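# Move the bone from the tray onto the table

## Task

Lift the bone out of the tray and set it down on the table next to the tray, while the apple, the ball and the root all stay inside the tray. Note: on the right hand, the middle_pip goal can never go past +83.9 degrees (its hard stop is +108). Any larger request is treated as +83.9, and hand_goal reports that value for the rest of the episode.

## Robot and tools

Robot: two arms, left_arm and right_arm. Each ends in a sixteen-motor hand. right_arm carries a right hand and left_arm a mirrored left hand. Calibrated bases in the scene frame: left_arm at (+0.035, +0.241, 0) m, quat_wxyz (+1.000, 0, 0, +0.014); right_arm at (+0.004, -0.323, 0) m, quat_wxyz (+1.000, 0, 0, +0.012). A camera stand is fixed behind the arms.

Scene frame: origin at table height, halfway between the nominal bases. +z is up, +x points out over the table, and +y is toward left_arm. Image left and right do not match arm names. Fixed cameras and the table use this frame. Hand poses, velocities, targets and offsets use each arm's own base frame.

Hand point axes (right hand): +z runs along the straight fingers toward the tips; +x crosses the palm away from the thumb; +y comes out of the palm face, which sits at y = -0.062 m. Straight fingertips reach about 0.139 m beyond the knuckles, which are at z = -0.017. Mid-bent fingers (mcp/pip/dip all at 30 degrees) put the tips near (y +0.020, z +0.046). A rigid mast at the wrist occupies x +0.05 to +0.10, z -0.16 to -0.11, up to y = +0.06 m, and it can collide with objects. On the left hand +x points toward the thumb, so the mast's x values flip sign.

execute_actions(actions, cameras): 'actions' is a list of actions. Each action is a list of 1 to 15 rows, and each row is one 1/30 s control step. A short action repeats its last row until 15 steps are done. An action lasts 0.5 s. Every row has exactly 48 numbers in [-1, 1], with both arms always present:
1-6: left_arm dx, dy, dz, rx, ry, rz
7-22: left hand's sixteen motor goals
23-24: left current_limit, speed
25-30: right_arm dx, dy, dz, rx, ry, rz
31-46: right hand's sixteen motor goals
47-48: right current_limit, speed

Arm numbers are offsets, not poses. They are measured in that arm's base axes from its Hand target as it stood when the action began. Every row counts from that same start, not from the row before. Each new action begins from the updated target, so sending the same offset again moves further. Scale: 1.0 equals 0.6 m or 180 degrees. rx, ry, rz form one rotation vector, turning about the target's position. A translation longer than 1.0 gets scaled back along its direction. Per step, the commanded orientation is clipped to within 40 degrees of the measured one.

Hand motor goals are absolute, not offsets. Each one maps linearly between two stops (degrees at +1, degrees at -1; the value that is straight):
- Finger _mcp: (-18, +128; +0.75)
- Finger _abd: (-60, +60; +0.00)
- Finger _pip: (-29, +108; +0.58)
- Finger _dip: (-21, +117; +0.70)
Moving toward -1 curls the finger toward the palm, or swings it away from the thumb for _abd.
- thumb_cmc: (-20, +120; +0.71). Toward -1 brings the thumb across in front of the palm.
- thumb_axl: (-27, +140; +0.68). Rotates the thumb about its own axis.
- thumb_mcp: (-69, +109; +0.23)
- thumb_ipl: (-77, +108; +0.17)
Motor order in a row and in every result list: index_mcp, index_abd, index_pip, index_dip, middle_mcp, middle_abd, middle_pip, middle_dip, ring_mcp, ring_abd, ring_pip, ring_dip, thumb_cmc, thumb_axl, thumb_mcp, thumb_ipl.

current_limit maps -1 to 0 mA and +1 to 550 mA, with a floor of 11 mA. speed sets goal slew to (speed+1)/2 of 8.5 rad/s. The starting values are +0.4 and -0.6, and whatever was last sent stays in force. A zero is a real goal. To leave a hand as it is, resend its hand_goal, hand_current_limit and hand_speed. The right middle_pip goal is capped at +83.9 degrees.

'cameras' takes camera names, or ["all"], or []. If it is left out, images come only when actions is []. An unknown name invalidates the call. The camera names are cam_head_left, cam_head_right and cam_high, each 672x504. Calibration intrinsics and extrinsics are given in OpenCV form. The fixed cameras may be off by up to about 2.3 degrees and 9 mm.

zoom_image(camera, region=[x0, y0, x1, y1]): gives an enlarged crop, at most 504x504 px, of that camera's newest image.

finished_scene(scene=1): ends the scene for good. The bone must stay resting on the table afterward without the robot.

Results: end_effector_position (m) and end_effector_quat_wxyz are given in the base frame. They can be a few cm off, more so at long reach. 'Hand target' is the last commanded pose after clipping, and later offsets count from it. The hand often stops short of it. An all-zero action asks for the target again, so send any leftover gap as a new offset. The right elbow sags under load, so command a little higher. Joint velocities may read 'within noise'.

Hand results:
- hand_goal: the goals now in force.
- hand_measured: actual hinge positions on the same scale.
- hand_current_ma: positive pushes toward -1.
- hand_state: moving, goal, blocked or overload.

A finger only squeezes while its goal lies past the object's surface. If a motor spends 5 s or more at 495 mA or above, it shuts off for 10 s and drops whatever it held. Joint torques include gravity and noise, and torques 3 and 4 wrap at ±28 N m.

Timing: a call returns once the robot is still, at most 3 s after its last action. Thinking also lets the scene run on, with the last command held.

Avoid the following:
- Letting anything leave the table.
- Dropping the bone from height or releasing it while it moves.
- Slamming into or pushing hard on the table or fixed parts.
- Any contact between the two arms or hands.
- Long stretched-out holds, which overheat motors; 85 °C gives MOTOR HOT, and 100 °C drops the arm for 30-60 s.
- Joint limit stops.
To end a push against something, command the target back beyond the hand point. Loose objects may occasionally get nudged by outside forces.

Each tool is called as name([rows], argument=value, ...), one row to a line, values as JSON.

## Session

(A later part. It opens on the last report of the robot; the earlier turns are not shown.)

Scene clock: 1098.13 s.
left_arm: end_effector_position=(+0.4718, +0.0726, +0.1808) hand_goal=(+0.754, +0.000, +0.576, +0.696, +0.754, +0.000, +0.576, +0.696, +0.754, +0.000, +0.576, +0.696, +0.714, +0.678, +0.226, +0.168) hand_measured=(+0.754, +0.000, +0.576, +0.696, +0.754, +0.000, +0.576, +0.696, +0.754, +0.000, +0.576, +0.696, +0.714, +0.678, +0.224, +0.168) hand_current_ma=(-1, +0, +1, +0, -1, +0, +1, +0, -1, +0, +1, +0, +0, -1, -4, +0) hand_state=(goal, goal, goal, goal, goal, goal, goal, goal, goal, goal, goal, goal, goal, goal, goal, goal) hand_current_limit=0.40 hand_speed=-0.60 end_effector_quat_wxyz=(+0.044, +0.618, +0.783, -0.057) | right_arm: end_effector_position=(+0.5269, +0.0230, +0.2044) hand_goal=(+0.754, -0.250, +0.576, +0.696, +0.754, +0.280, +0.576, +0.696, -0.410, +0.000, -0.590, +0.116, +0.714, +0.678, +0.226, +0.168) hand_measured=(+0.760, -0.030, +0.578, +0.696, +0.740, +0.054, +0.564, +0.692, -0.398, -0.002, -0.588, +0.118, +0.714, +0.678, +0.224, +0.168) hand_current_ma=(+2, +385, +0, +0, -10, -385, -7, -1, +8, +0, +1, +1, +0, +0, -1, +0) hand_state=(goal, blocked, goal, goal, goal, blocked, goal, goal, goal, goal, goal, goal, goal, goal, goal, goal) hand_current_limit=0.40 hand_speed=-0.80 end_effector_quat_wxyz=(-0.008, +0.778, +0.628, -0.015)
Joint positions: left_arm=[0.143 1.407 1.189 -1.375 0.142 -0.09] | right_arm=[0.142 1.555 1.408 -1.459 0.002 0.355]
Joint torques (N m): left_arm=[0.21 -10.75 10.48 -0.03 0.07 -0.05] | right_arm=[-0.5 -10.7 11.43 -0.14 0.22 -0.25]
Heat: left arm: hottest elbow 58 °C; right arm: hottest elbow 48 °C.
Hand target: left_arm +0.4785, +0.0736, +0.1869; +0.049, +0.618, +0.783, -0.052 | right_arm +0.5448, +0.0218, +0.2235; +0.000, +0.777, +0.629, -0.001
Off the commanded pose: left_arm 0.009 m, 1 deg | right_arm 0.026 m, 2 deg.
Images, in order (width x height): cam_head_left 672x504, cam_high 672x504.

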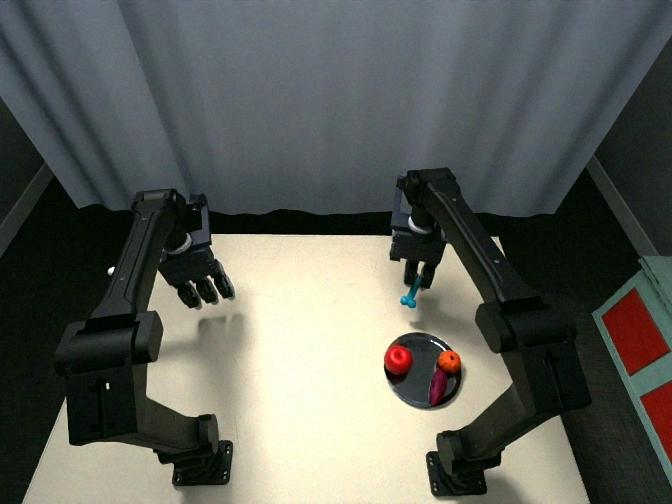

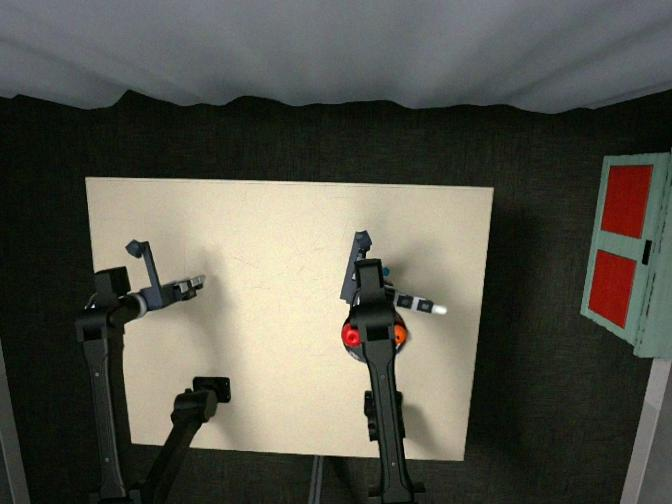

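execute_actions([
  [[0,0,0,0,0,0,0.754,0,0.576,0.696,0.754,0,0.576,0.696,0.754,0,0.576,0.696,0.714,0.678,0.226,0.168,0.4,-0.6,-0.01,0,-0.05,0,0,0,0.754,-0.25,0.576,0.696,0.754,0.28,0.576,0.696,-0.41,0,-0.59,0.116,0.714,0.678,0.226,0.168,0.4,-0.8]],
  [[0,0,0,0,0,0,0.754,0,0.576,0.696,0.754,0,0.576,0.696,0.754,0,0.576,0.696,0.714,0.678,0.226,0.168,0.4,-0.6,0,0,-0.05,0,0,0,0.754,-0.25,0.576,0.696,0.754,0.28,0.576,0.696,-0.41,0,-0.59,0.116,0.714,0.678,0.226,0.168,0.4,-0.8]],
  [[0,0,0,0,0,0,0.754,0,0.576,0.696,0.754,0,0.576,0.696,0.754,0,0.576,0.696,0.714,0.678,0.226,0.168,0.4,-0.6,0,0,-0.035,0,0,0,0.754,-0.25,0.576,0.696,0.754,0.28,0.576,0.696,-0.41,0,-0.59,0.116,0.714,0.678,0.226,0.168,0.4,-0.8]],
], cameras=["cam_head_left", "cam_head_right"])

zoom_image(camera="cam_head_left", region=[370, 260, 480, 400])

zoom_image(camera="cam_head_right", region=[380, 270, 450, 340])

Scene clock: 1126.47 s.
left_arm: end_effector_position=(+0.4718, +0.0726, +0.1808) hand_goal=(+0.754, +0.000, +0.576, +0.696, +0.754, +0.000, +0.576, +0.696, +0.754, +0.000, +0.576, +0.696, +0.714, +0.678, +0.226, +0.168) hand_measured=(+0.754, +0.000, +0.576, +0.696, +0.754, +0.000, +0.576, +0.696, +0.754, +0.000, +0.576, +0.696, +0.714, +0.678, +0.224, +0.168) hand_current_ma=(-1, +0, +1, +0, -1, +0, +1, +0, -1, +0, +1, +0, +0, -1, -4, +0) hand_state=(goal, goal, goal, goal, goal, goal, goal, goal, goal, goal, goal, goal, goal, goal, goal, goal) hand_current_limit=0.40 hand_speed=-0.60 end_effector_quat_wxyz=(+0.044, +0.618, +0.783, -0.057) | right_arm: end_effector_position=(+0.5372, +0.0245, +0.1519) hand_goal=(+0.754, -0.250, +0.576, +0.696, +0.754, +0.280, +0.576, +0.696, -0.410, +0.000, -0.590, +0.116, +0.714, +0.678, +0.226, +0.168) hand_measured=(+0.760, -0.030, +0.578, +0.696, +0.740, +0.054, +0.564, +0.692, -0.398, -0.002, -0.588, +0.118, +0.714, +0.678, +0.224, +0.168) hand_current_ma=(+2, +385, +0, +0, -10, -385, -7, -1, +8, +0, +1, +1, +0, +0, -1, +0) hand_state=(goal, blocked, goal, goal, goal, blocked, goal, goal, goal, goal, goal, goal, goal, goal, goal, goal) hand_current_limit=0.40 hand_speed=-0.80 end_effector_quat_wxyz=(+0.003, +0.778, +0.628, +0.003)
Joint positions: left_arm=[0.143 1.407 1.189 -1.375 0.142 -0.09] | right_arm=[0.142 1.586 1.296 -1.273 0.002 0.355]
Joint torques (N m): left_arm=[0.09 -10.93 10.48 -0.05 0.07 -0.07] | right_arm=[-0.38 -11.22 6.09 0.94 0.2 -0.24]
Heat: left arm: hottest elbow 58 °C; right arm: hottest elbow 50 °C.
Hand target: left_arm +0.4785, +0.0736, +0.1869; +0.049, +0.618, +0.783, -0.052 | right_arm +0.5389, +0.0218, +0.1427; +0.000, +0.777, +0.629, +0.000
Off the commanded pose: left_arm 0.009 m, 1 deg | right_arm 0.010 m, 1 deg.
Images, in order (width x height): cam_head_left 672x504, cam_head_right 672x504.

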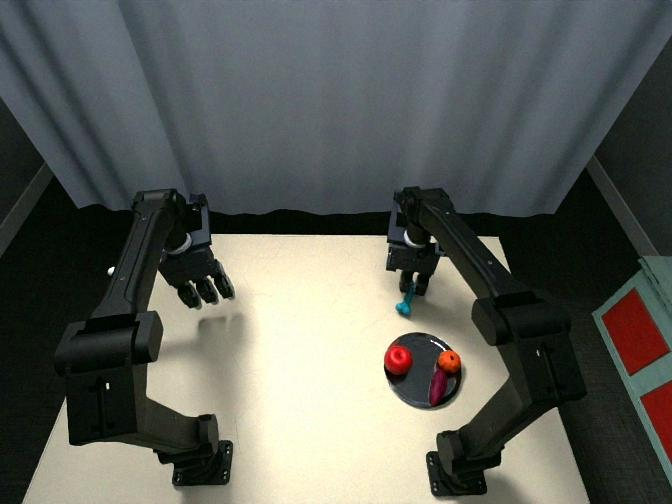

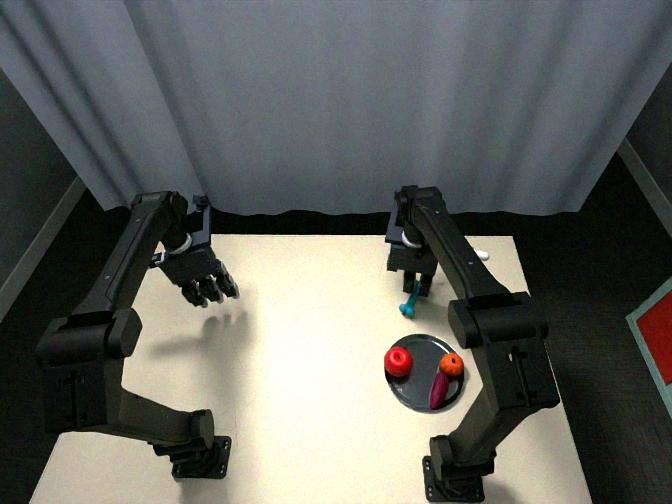

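Scaled by 3.600 from the camera's 672x504 image, which has a finer 960x720 frame.

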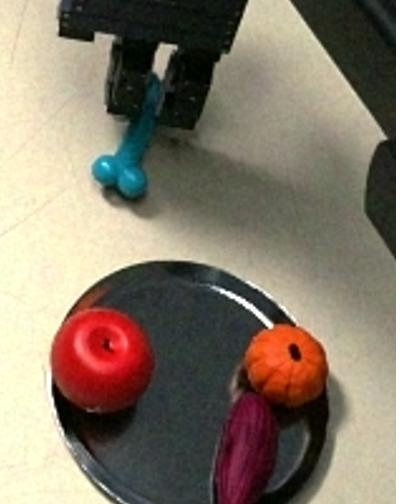

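Scaled by 7.200 from the camera's 672x504 image, which has a finer 960x720 frame.

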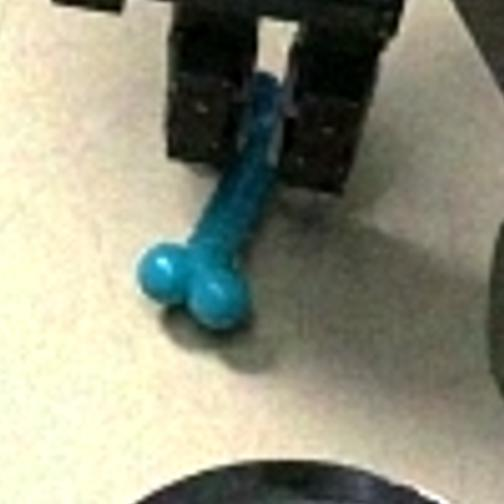

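execute_actions([
  [[0,0,0,0,0,0,0.754,0,0.576,0.696,0.754,0,0.576,0.696,0.754,0,0.576,0.696,0.714,0.678,0.226,0.168,0.4,-0.6,0,0,-0.02,0,0,0,0.754,-0.25,0.576,0.696,0.754,0.28,0.576,0.696,-0.41,0,-0.59,0.116,0.714,0.678,0.226,0.168,0.4,-0.8]],
  [[0,0,0,0,0,0,0.754,0,0.576,0.696,0.754,0,0.576,0.696,0.754,0,0.576,0.696,0.714,0.678,0.226,0.168,0.4,-0.6,0,0,-0.012,0,0,0,0.754,-0.25,0.576,0.696,0.754,0.28,0.576,0.696,-0.41,0,-0.59,0.116,0.714,0.678,0.226,0.168,0.4,-0.8]],
], cameras=["cam_head_left", "cam_head_right"])

zoom_image(camera="cam_head_right", region=[380, 270, 450, 340])

Scene clock: 1139.23 s.
left_arm: end_effector_position=(+0.4718, +0.0726, +0.1808) hand_goal=(+0.754, +0.000, +0.576, +0.696, +0.754, +0.000, +0.576, +0.696, +0.754, +0.000, +0.576, +0.696, +0.714, +0.678, +0.226, +0.168) hand_measured=(+0.754, +0.000, +0.576, +0.696, +0.754, +0.000, +0.576, +0.696, +0.754, +0.000, +0.576, +0.696, +0.714, +0.678, +0.224, +0.168) hand_current_ma=(-1, +0, +1, +0, -1, +0, +1, +0, -1, +0, +1, +0, +0, -1, -4, +0) hand_state=(goal, goal, goal, goal, goal, goal, goal, goal, goal, goal, goal, goal, goal, goal, goal, goal) hand_current_limit=0.40 hand_speed=-0.60 end_effector_quat_wxyz=(+0.044, +0.618, +0.783, -0.057) | right_arm: end_effector_position=(+0.5381, +0.0246, +0.1352) hand_goal=(+0.754, -0.250, +0.576, +0.696, +0.754, +0.280, +0.576, +0.696, -0.410, +0.000, -0.590, +0.116, +0.714, +0.678, +0.226, +0.168) hand_measured=(+0.760, -0.030, +0.578, +0.696, +0.740, +0.054, +0.564, +0.692, -0.398, -0.002, -0.588, +0.118, +0.714, +0.678, +0.224, +0.168) hand_current_ma=(+2, +385, +0, +0, -10, -385, -7, -1, +8, +0, +1, +1, +0, +0, -1, +0) hand_state=(goal, blocked, goal, goal, goal, blocked, goal, goal, goal, goal, goal, goal, goal, goal, goal, goal) hand_current_limit=0.40 hand_speed=-0.80 end_effector_quat_wxyz=(+0.004, +0.778, +0.628, +0.005)
Joint positions: left_arm=[0.143 1.407 1.189 -1.375 0.142 -0.09] | right_arm=[0.142 1.599 1.265 -1.224 0.002 0.355]
Joint torques (N m): left_arm=[0.15 -10.93 10.48 -0.01 0.07 -0.08] | right_arm=[-0.32 -10.64 5.85 0.96 0.19 -0.25]
Heat: left arm: hottest elbow 58 °C; right arm: hottest elbow 48 °C.
Hand target: left_arm +0.4785, +0.0736, +0.1869; +0.049, +0.618, +0.783, -0.052 | right_arm +0.5389, +0.0218, +0.1233; +0.000, +0.777, +0.629, +0.000
Off the commanded pose: left_arm 0.009 m, 1 deg | right_arm 0.012 m, 1 deg.
Images, in order (width x height): cam_head_left 672x504, cam_head_right 672x504.

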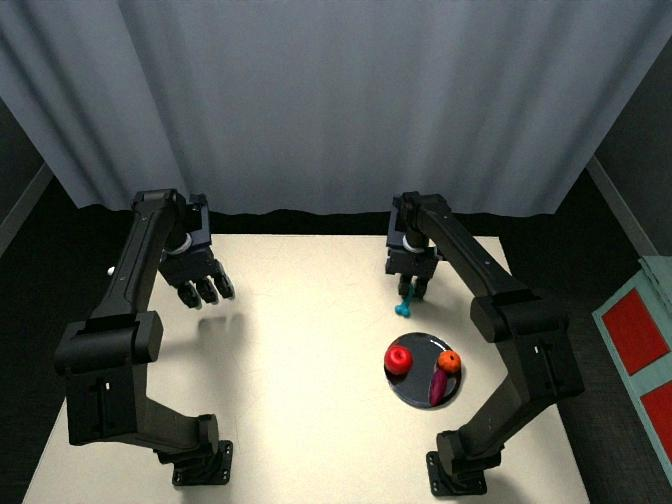

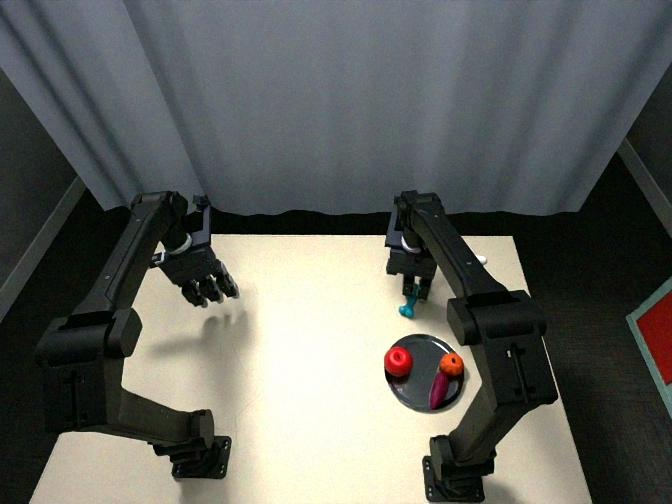

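Scaled by 7.200 from the camera's 672x504 image, which has a finer 960x720 frame.

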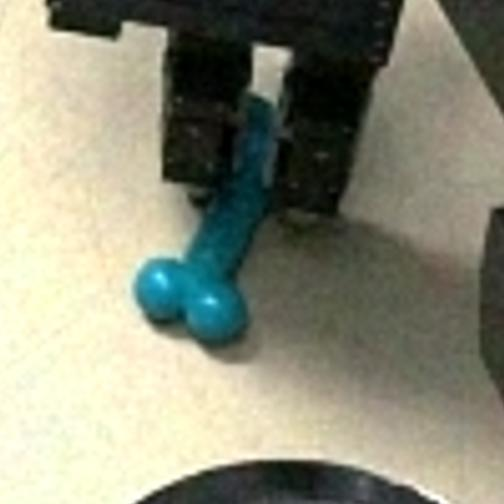

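execute_actions([
  [[0,0,0,0,0,0,0.754,0,0.576,0.696,0.754,0,0.576,0.696,0.754,0,0.576,0.696,0.714,0.678,0.226,0.168,0.4,-0.6,0,0,-0.012,0,0,0,0.754,-0.25,0.576,0.696,0.754,0.28,0.576,0.696,-0.41,0,-0.59,0.116,0.714,0.678,0.226,0.168,0.4,-0.8]],
], cameras=[])

Scene clock: 1146.50 s.
left_arm: end_effector_position=(+0.4718, +0.0726, +0.1808) hand_goal=(+0.754, +0.000, +0.576, +0.696, +0.754, +0.000, +0.576, +0.696, +0.754, +0.000, +0.576, +0.696, +0.714, +0.678, +0.226, +0.168) hand_measured=(+0.754, +0.000, +0.576, +0.696, +0.754, +0.000, +0.576, +0.696, +0.754, +0.000, +0.576, +0.696, +0.714, +0.678, +0.224, +0.168) hand_current_ma=(-1, +0, +1, +0, -1, +0, +1, +0, -1, +0, +1, +0, +0, -1, -4, +0) hand_state=(goal, goal, goal, goal, goal, goal, goal, goal, goal, goal, goal, goal, goal, goal, goal, goal) hand_current_limit=0.40 hand_speed=-0.60 end_effector_quat_wxyz=(+0.044, +0.618, +0.783, -0.057) | right_arm: end_effector_position=(+0.5389, +0.0247, +0.1329) hand_goal=(+0.754, -0.250, +0.576, +0.696, +0.754, +0.280, +0.576, +0.696, -0.410, +0.000, -0.590, +0.116, +0.714, +0.678, +0.226, +0.168) hand_measured=(+0.762, -0.030, +0.580, +0.696, +0.742, +0.054, +0.568, +0.692, -0.398, -0.002, -0.588, +0.118, +0.714, +0.678, +0.224, +0.168) hand_current_ma=(+3, +385, +1, +0, -8, -385, -4, -1, +8, +0, +1, +1, +0, +0, -1, +0) hand_state=(goal, blocked, goal, goal, goal, blocked, goal, goal, goal, goal, goal, goal, goal, goal, goal, goal) hand_current_limit=0.40 hand_speed=-0.80 end_effector_quat_wxyz=(+0.006, +0.778, +0.628, +0.008)
Joint positions: left_arm=[0.143 1.407 1.189 -1.375 0.142 -0.09] | right_arm=[0.142 1.6 1.258 -1.21 0.002 0.355]
Joint torques (N m): left_arm=[0.09 -10.75 10.56 -0.01 0.07 -0.06] | right_arm=[-0.26 -10.4 5.42 1.16 0.18 -0.25]
Heat: left arm: hottest elbow 58 °C; right arm: hottest elbow 48 °C.
Hand target: left_arm +0.4785, +0.0736, +0.1869; +0.049, +0.618, +0.783, -0.052 | right_arm +0.5388, +0.0218, +0.1161; +0.000, +0.777, +0.629, -0.001
Off the commanded pose: left_arm 0.009 m, 1 deg | right_arm 0.017 m, 1 deg.
No camera images: "cameras" was empty.

execute_actions([
  [[0,0,0,0,0,0,0.754,0,0.576,0.696,0.754,0,0.576,0.696,0.754,0,0.576,0.696,0.714,0.678,0.226,0.168,0.4,-0.6,0,0,-0.01,0,0,0,0.754,-0.25,0.576,0.696,0.754,0.28,0.576,0.696,-0.41,0,-0.59,0.116,0.714,0.678,0.226,0.168,0.4,-0.8]],
], cameras=["cam_head_left", "cam_head_right"])

zoom_image(camera="cam_head_right", region=[380, 270, 450, 340])

zoom_image(camera="cam_head_left", region=[380, 270, 450, 340])

Scene clock: 1158.10 s.
left_arm: end_effector_position=(+0.4718, +0.0726, +0.1808) hand_goal=(+0.754, +0.000, +0.576, +0.696, +0.754, +0.000, +0.576, +0.696, +0.754, +0.000, +0.576, +0.696, +0.714, +0.678, +0.226, +0.168) hand_measured=(+0.754, +0.000, +0.576, +0.696, +0.754, +0.000, +0.576, +0.696, +0.754, +0.000, +0.576, +0.696, +0.714, +0.678, +0.224, +0.168) hand_current_ma=(-1, +0, +1, +0, -1, +0, +1, +0, -1, +0, +1, +0, +0, -1, -4, +0) hand_state=(goal, goal, goal, goal, goal, goal, goal, goal, goal, goal, goal, goal, goal, goal, goal, goal) hand_current_limit=0.40 hand_speed=-0.60 end_effector_quat_wxyz=(+0.044, +0.618, +0.783, -0.057) | right_arm: end_effector_position=(+0.5401, +0.0249, +0.1325) hand_goal=(+0.754, -0.250, +0.576, +0.696, +0.754, +0.280, +0.576, +0.696, -0.410, +0.000, -0.590, +0.116, +0.714, +0.678, +0.226, +0.168) hand_measured=(+0.770, -0.030, +0.584, +0.700, +0.752, +0.054, +0.574, +0.694, -0.398, -0.002, -0.588, +0.118, +0.714, +0.678, +0.224, +0.168) hand_current_ma=(+13, +385, +4, +1, -1, -385, +0, +0, +8, +0, +1, +1, +0, +0, -1, +0) hand_state=(goal, blocked, goal, goal, goal, blocked, goal, goal, goal, goal, goal, goal, goal, goal, goal, goal) hand_current_limit=0.40 hand_speed=-0.80 end_effector_quat_wxyz=(+0.007, +0.778, +0.628, +0.010)
Joint positions: left_arm=[0.143 1.407 1.189 -1.375 0.142 -0.09] | right_arm=[0.142 1.6 1.256 -1.202 0.002 0.355]
Joint torques (N m): left_arm=[0.15 -10.93 10.52 0.03 0.06 -0.07] | right_arm=[-0.32 -9.93 4.83 1.46 0.19 -0.26]
Heat: left arm: hottest elbow 58 °C; right arm: hottest elbow 47 °C.
Hand target: left_arm +0.4785, +0.0736, +0.1869; +0.049, +0.618, +0.783, -0.052 | right_arm +0.5388, +0.0218, +0.1101; +0.000, +0.777, +0.629, -0.001
Off the commanded pose: left_arm 0.009 m, 1 deg | right_arm 0.023 m, 1 deg.
Images, in order (width x height): cam_head_left 672x504, cam_head_right 672x504.

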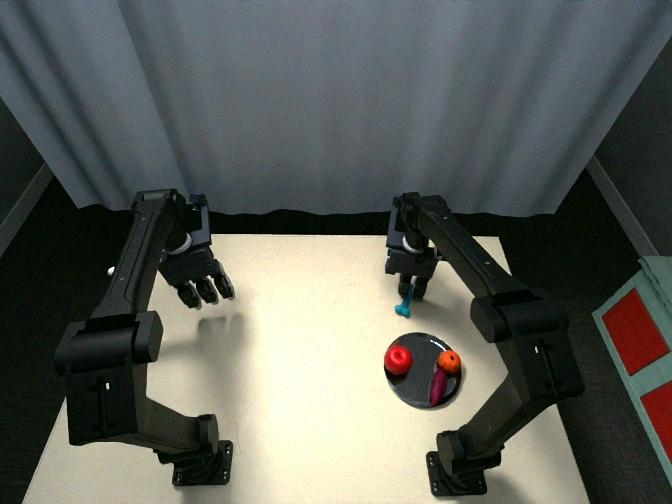

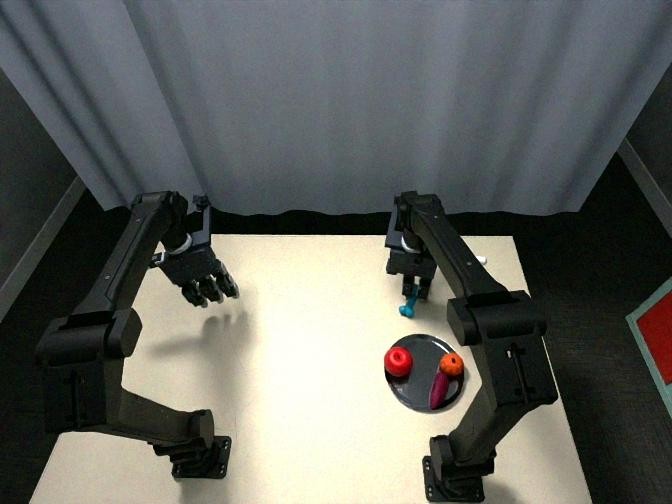

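Scaled by 7.200 from the camera's 672x504 image, which has a finer 960x720 frame.

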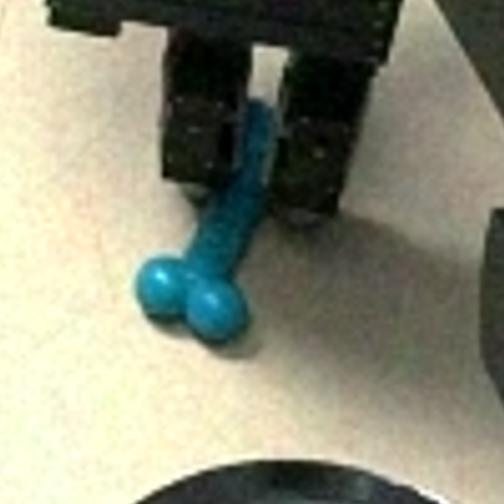

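Scaled by 7.200 from the camera's 672x504 image, which has a finer 960x720 frame.

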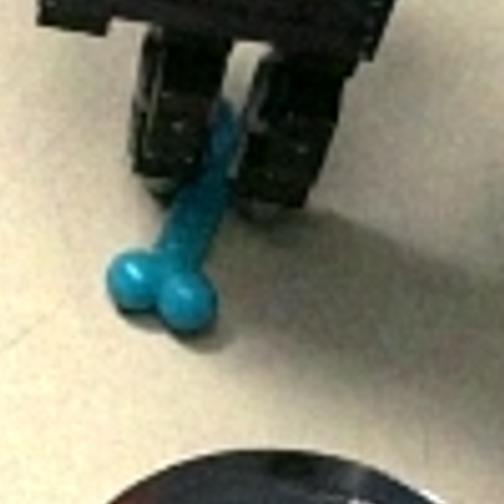

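execute_actions([
  [[0,0,0,0,0,0,0.754,0,0.576,0.696,0.754,0,0.576,0.696,0.754,0,0.576,0.696,0.714,0.678,0.226,0.168,0.4,-0.6,0.002,0,0.02,0,0,0,0.754,0.12,0.576,0.696,0.754,-0.12,0.576,0.696,-0.41,0,-0.59,0.116,0.714,0.678,0.226,0.168,0.4,-0.9]],
  [[0,0,0,0,0,0,0.754,0,0.576,0.696,0.754,0,0.576,0.696,0.754,0,0.576,0.696,0.714,0.678,0.226,0.168,0.4,-0.6,0,0,0.006,0,0,0,0.754,0.12,0.576,0.696,0.754,-0.12,0.576,0.696,-0.41,0,-0.59,0.116,0.714,0.678,0.226,0.168,0.4,-0.9]],
], cameras=["cam_head_left", "cam_head_right"])

zoom_image(camera="cam_head_right", region=[380, 270, 450, 340])

Scene clock: 1183.90 s.
left_arm: end_effector_position=(+0.4718, +0.0726, +0.1808) hand_goal=(+0.754, +0.000, +0.576, +0.696, +0.754, +0.000, +0.576, +0.696, +0.754, +0.000, +0.576, +0.696, +0.714, +0.678, +0.226, +0.168) hand_measured=(+0.754, +0.000, +0.576, +0.696, +0.754, +0.000, +0.576, +0.696, +0.754, +0.000, +0.576, +0.696, +0.714, +0.678, +0.224, +0.168) hand_current_ma=(-1, +0, +1, +0, -1, +0, +1, +0, -1, +0, +1, +0, +0, -1, -4, +0) hand_state=(goal, goal, goal, goal, goal, goal, goal, goal, goal, goal, goal, goal, goal, goal, goal, goal) hand_current_limit=0.40 hand_speed=-0.60 end_effector_quat_wxyz=(+0.044, +0.618, +0.783, -0.057) | right_arm: end_effector_position=(+0.5382, +0.0192, +0.1322) hand_goal=(+0.754, +0.120, +0.576, +0.696, +0.754, -0.120, +0.576, +0.696, -0.410, +0.000, -0.590, +0.116, +0.714, +0.678, +0.226, +0.168) hand_measured=(+0.756, +0.116, +0.578, +0.700, +0.750, -0.052, +0.574, +0.694, -0.398, -0.002, -0.588, +0.118, +0.714, +0.678, +0.224, +0.168) hand_current_ma=(+0, -1, +0, +1, -1, +98, +0, +0, +8, +0, +1, +1, +0, +0, -1, +0) hand_state=(goal, goal, goal, goal, goal, blocked, goal, goal, goal, goal, goal, goal, goal, goal, goal, goal) hand_current_limit=0.40 hand_speed=-0.90 end_effector_quat_wxyz=(+0.008, +0.781, +0.625, +0.004)
Joint positions: left_arm=[0.143 1.407 1.189 -1.375 0.142 -0.09] | right_arm=[0.134 1.6 1.256 -1.211 0.009 0.355]
Joint torques (N m): left_arm=[0.26 -10.87 10.48 -0.01 0.07 -0.06] | right_arm=[0.26 -10.52 7.12 0.2 -0.14 -0.26]
Heat: left arm: hottest elbow 58 °C; right arm: hottest elbow 45 °C.
Hand target: left_arm +0.4785, +0.0736, +0.1869; +0.049, +0.618, +0.783, -0.052 | right_arm +0.5400, +0.0217, +0.1257; +0.000, +0.777, +0.629, -0.001
Off the commanded pose: left_arm 0.009 m, 1 deg | right_arm 0.007 m, 1 deg.
Images, in order (width x height): cam_head_left 672x504, cam_head_right 672x504.

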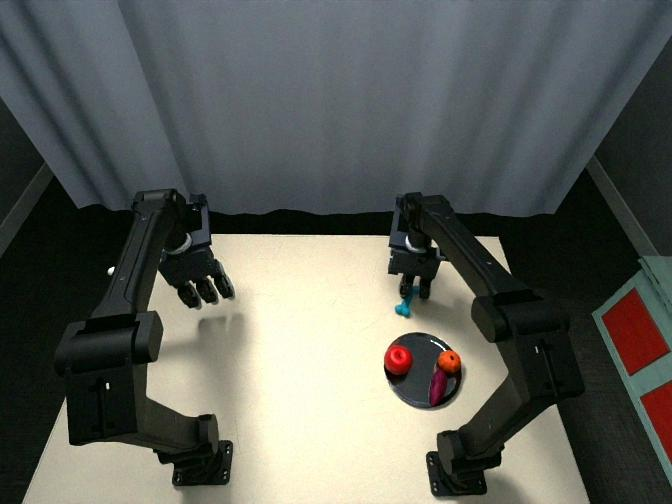

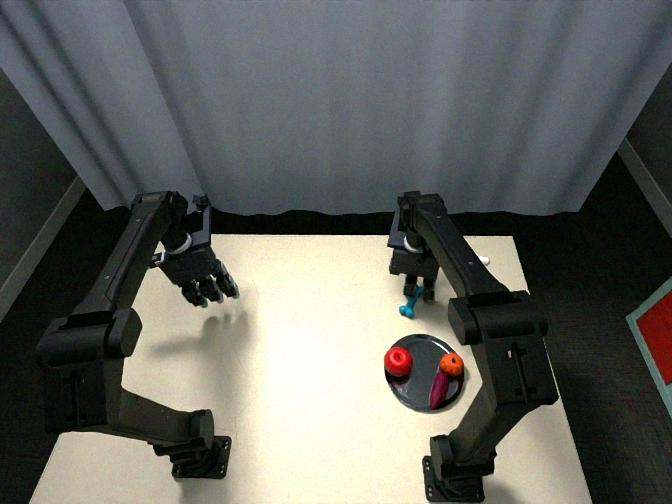

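Scaled by 7.200 from the camera's 672x504 image, which has a finer 960x720 frame.

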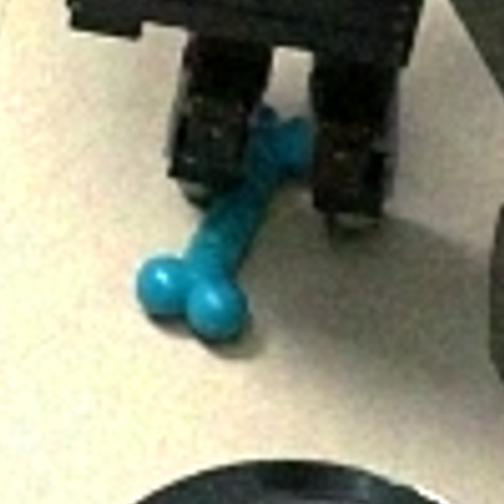

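execute_actions([
  [[0,0,0,0,0,0,0.754,0,0.576,0.696,0.754,0,0.576,0.696,0.754,0,0.576,0.696,0.714,0.678,0.226,0.168,0.4,-0.6,0.025,0.004,0.06,0,0,0,0.754,0.12,0.576,0.696,0.754,-0.12,0.576,0.696,-0.41,0,-0.59,0.116,0.714,0.678,0.226,0.168,0.4,-0.8]],
  [[0,0,0,0,0,0,0.754,0,0.576,0.696,0.754,0,0.576,0.696,0.754,0,0.576,0.696,0.714,0.678,0.226,0.168,0.4,-0.6,0,0,0.06,0,0,0,0.754,0.12,0.576,0.696,0.754,-0.12,0.576,0.696,-0.41,0,-0.59,0.116,0.714,0.678,0.226,0.168,0.4,-0.8]],
  [[0,0,0,0,0,0,0.754,0,0.576,0.696,0.754,0,0.576,0.696,0.754,0,0.576,0.696,0.714,0.678,0.226,0.168,0.4,-0.6,0,0,0.05,0,0,0,0.754,0.12,0.576,0.696,0.754,-0.12,0.576,0.696,-0.41,0,-0.59,0.116,0.714,0.678,0.226,0.168,0.4,-0.8]],
], cameras=["all"])

zoom_image(camera="cam_head_right", region=[370, 250, 480, 420])

Scene clock: 1203.30 s.
left_arm: end_effector_position=(+0.4718, +0.0726, +0.1808) hand_goal=(+0.754, +0.000, +0.576, +0.696, +0.754, +0.000, +0.576, +0.696, +0.754, +0.000, +0.576, +0.696, +0.714, +0.678, +0.226, +0.168) hand_measured=(+0.754, +0.000, +0.576, +0.696, +0.754, +0.000, +0.576, +0.696, +0.754, +0.000, +0.576, +0.696, +0.714, +0.678, +0.224, +0.168) hand_current_ma=(-1, +0, +1, +0, -1, +0, +1, +0, -1, +0, +1, +0, +0, -1, -4, +0) hand_state=(goal, goal, goal, goal, goal, goal, goal, goal, goal, goal, goal, goal, goal, goal, goal, goal) hand_current_limit=0.40 hand_speed=-0.60 end_effector_quat_wxyz=(+0.044, +0.618, +0.783, -0.057) | right_arm: end_effector_position=(+0.5404, +0.0205, +0.1992) hand_goal=(+0.754, +0.120, +0.576, +0.696, +0.754, -0.120, +0.576, +0.696, -0.410, +0.000, -0.590, +0.116, +0.714, +0.678, +0.226, +0.168) hand_measured=(+0.754, +0.116, +0.578, +0.698, +0.750, -0.116, +0.572, +0.694, -0.398, -0.002, -0.588, +0.118, +0.714, +0.678, +0.224, +0.168) hand_current_ma=(+0, -1, +0, +1, -1, +1, -1, +0, +8, +0, +1, +1, +0, +0, -1, +0) hand_state=(goal, goal, goal, goal, goal, goal, goal, goal, goal, goal, goal, goal, goal, goal, goal, goal) hand_current_limit=0.40 hand_speed=-0.80 end_effector_quat_wxyz=(-0.012, +0.781, +0.625, -0.024)
Joint positions: left_arm=[0.143 1.407 1.189 -1.375 0.142 -0.09] | right_arm=[0.134 1.604 1.455 -1.476 0.003 0.355]
Joint torques (N m): left_arm=[-0.03 -10.7 10.51 -0.02 0.08 -0.07] | right_arm=[0.38 -12.92 11.07 -0.23 0.14 -0.23]
Heat: left arm: hottest elbow 58 °C; right arm: hottest elbow 45 °C.
Hand target: left_arm +0.4785, +0.0736, +0.1869; +0.049, +0.618, +0.783, -0.052 | right_arm +0.5550, +0.0241, +0.2278; +0.000, +0.777, +0.629, -0.001
Off the commanded pose: left_arm 0.009 m, 1 deg | right_arm 0.032 m, 3 deg.

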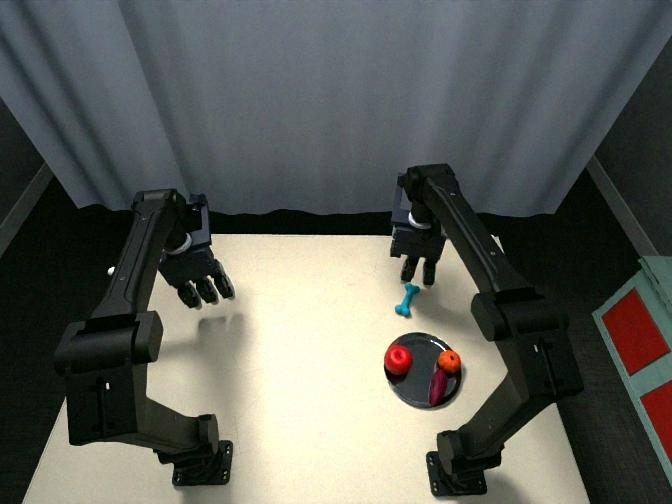

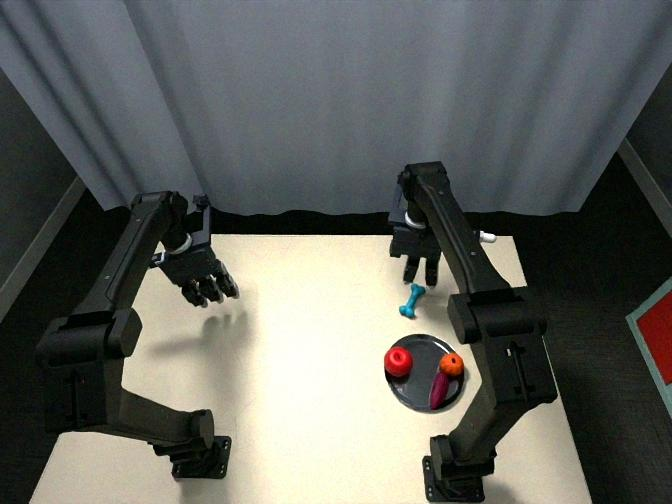

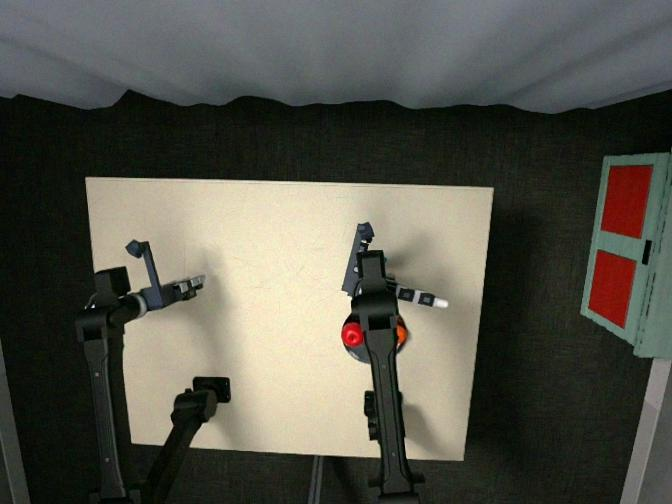

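Scaled by 2.965 from the camera's 672x504 image, which has a finer 960x720 frame.

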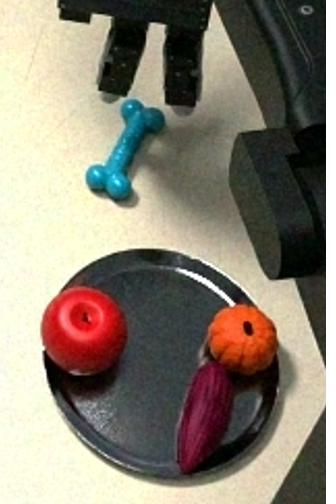

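finished_scene()

The scene is finished: the task was done.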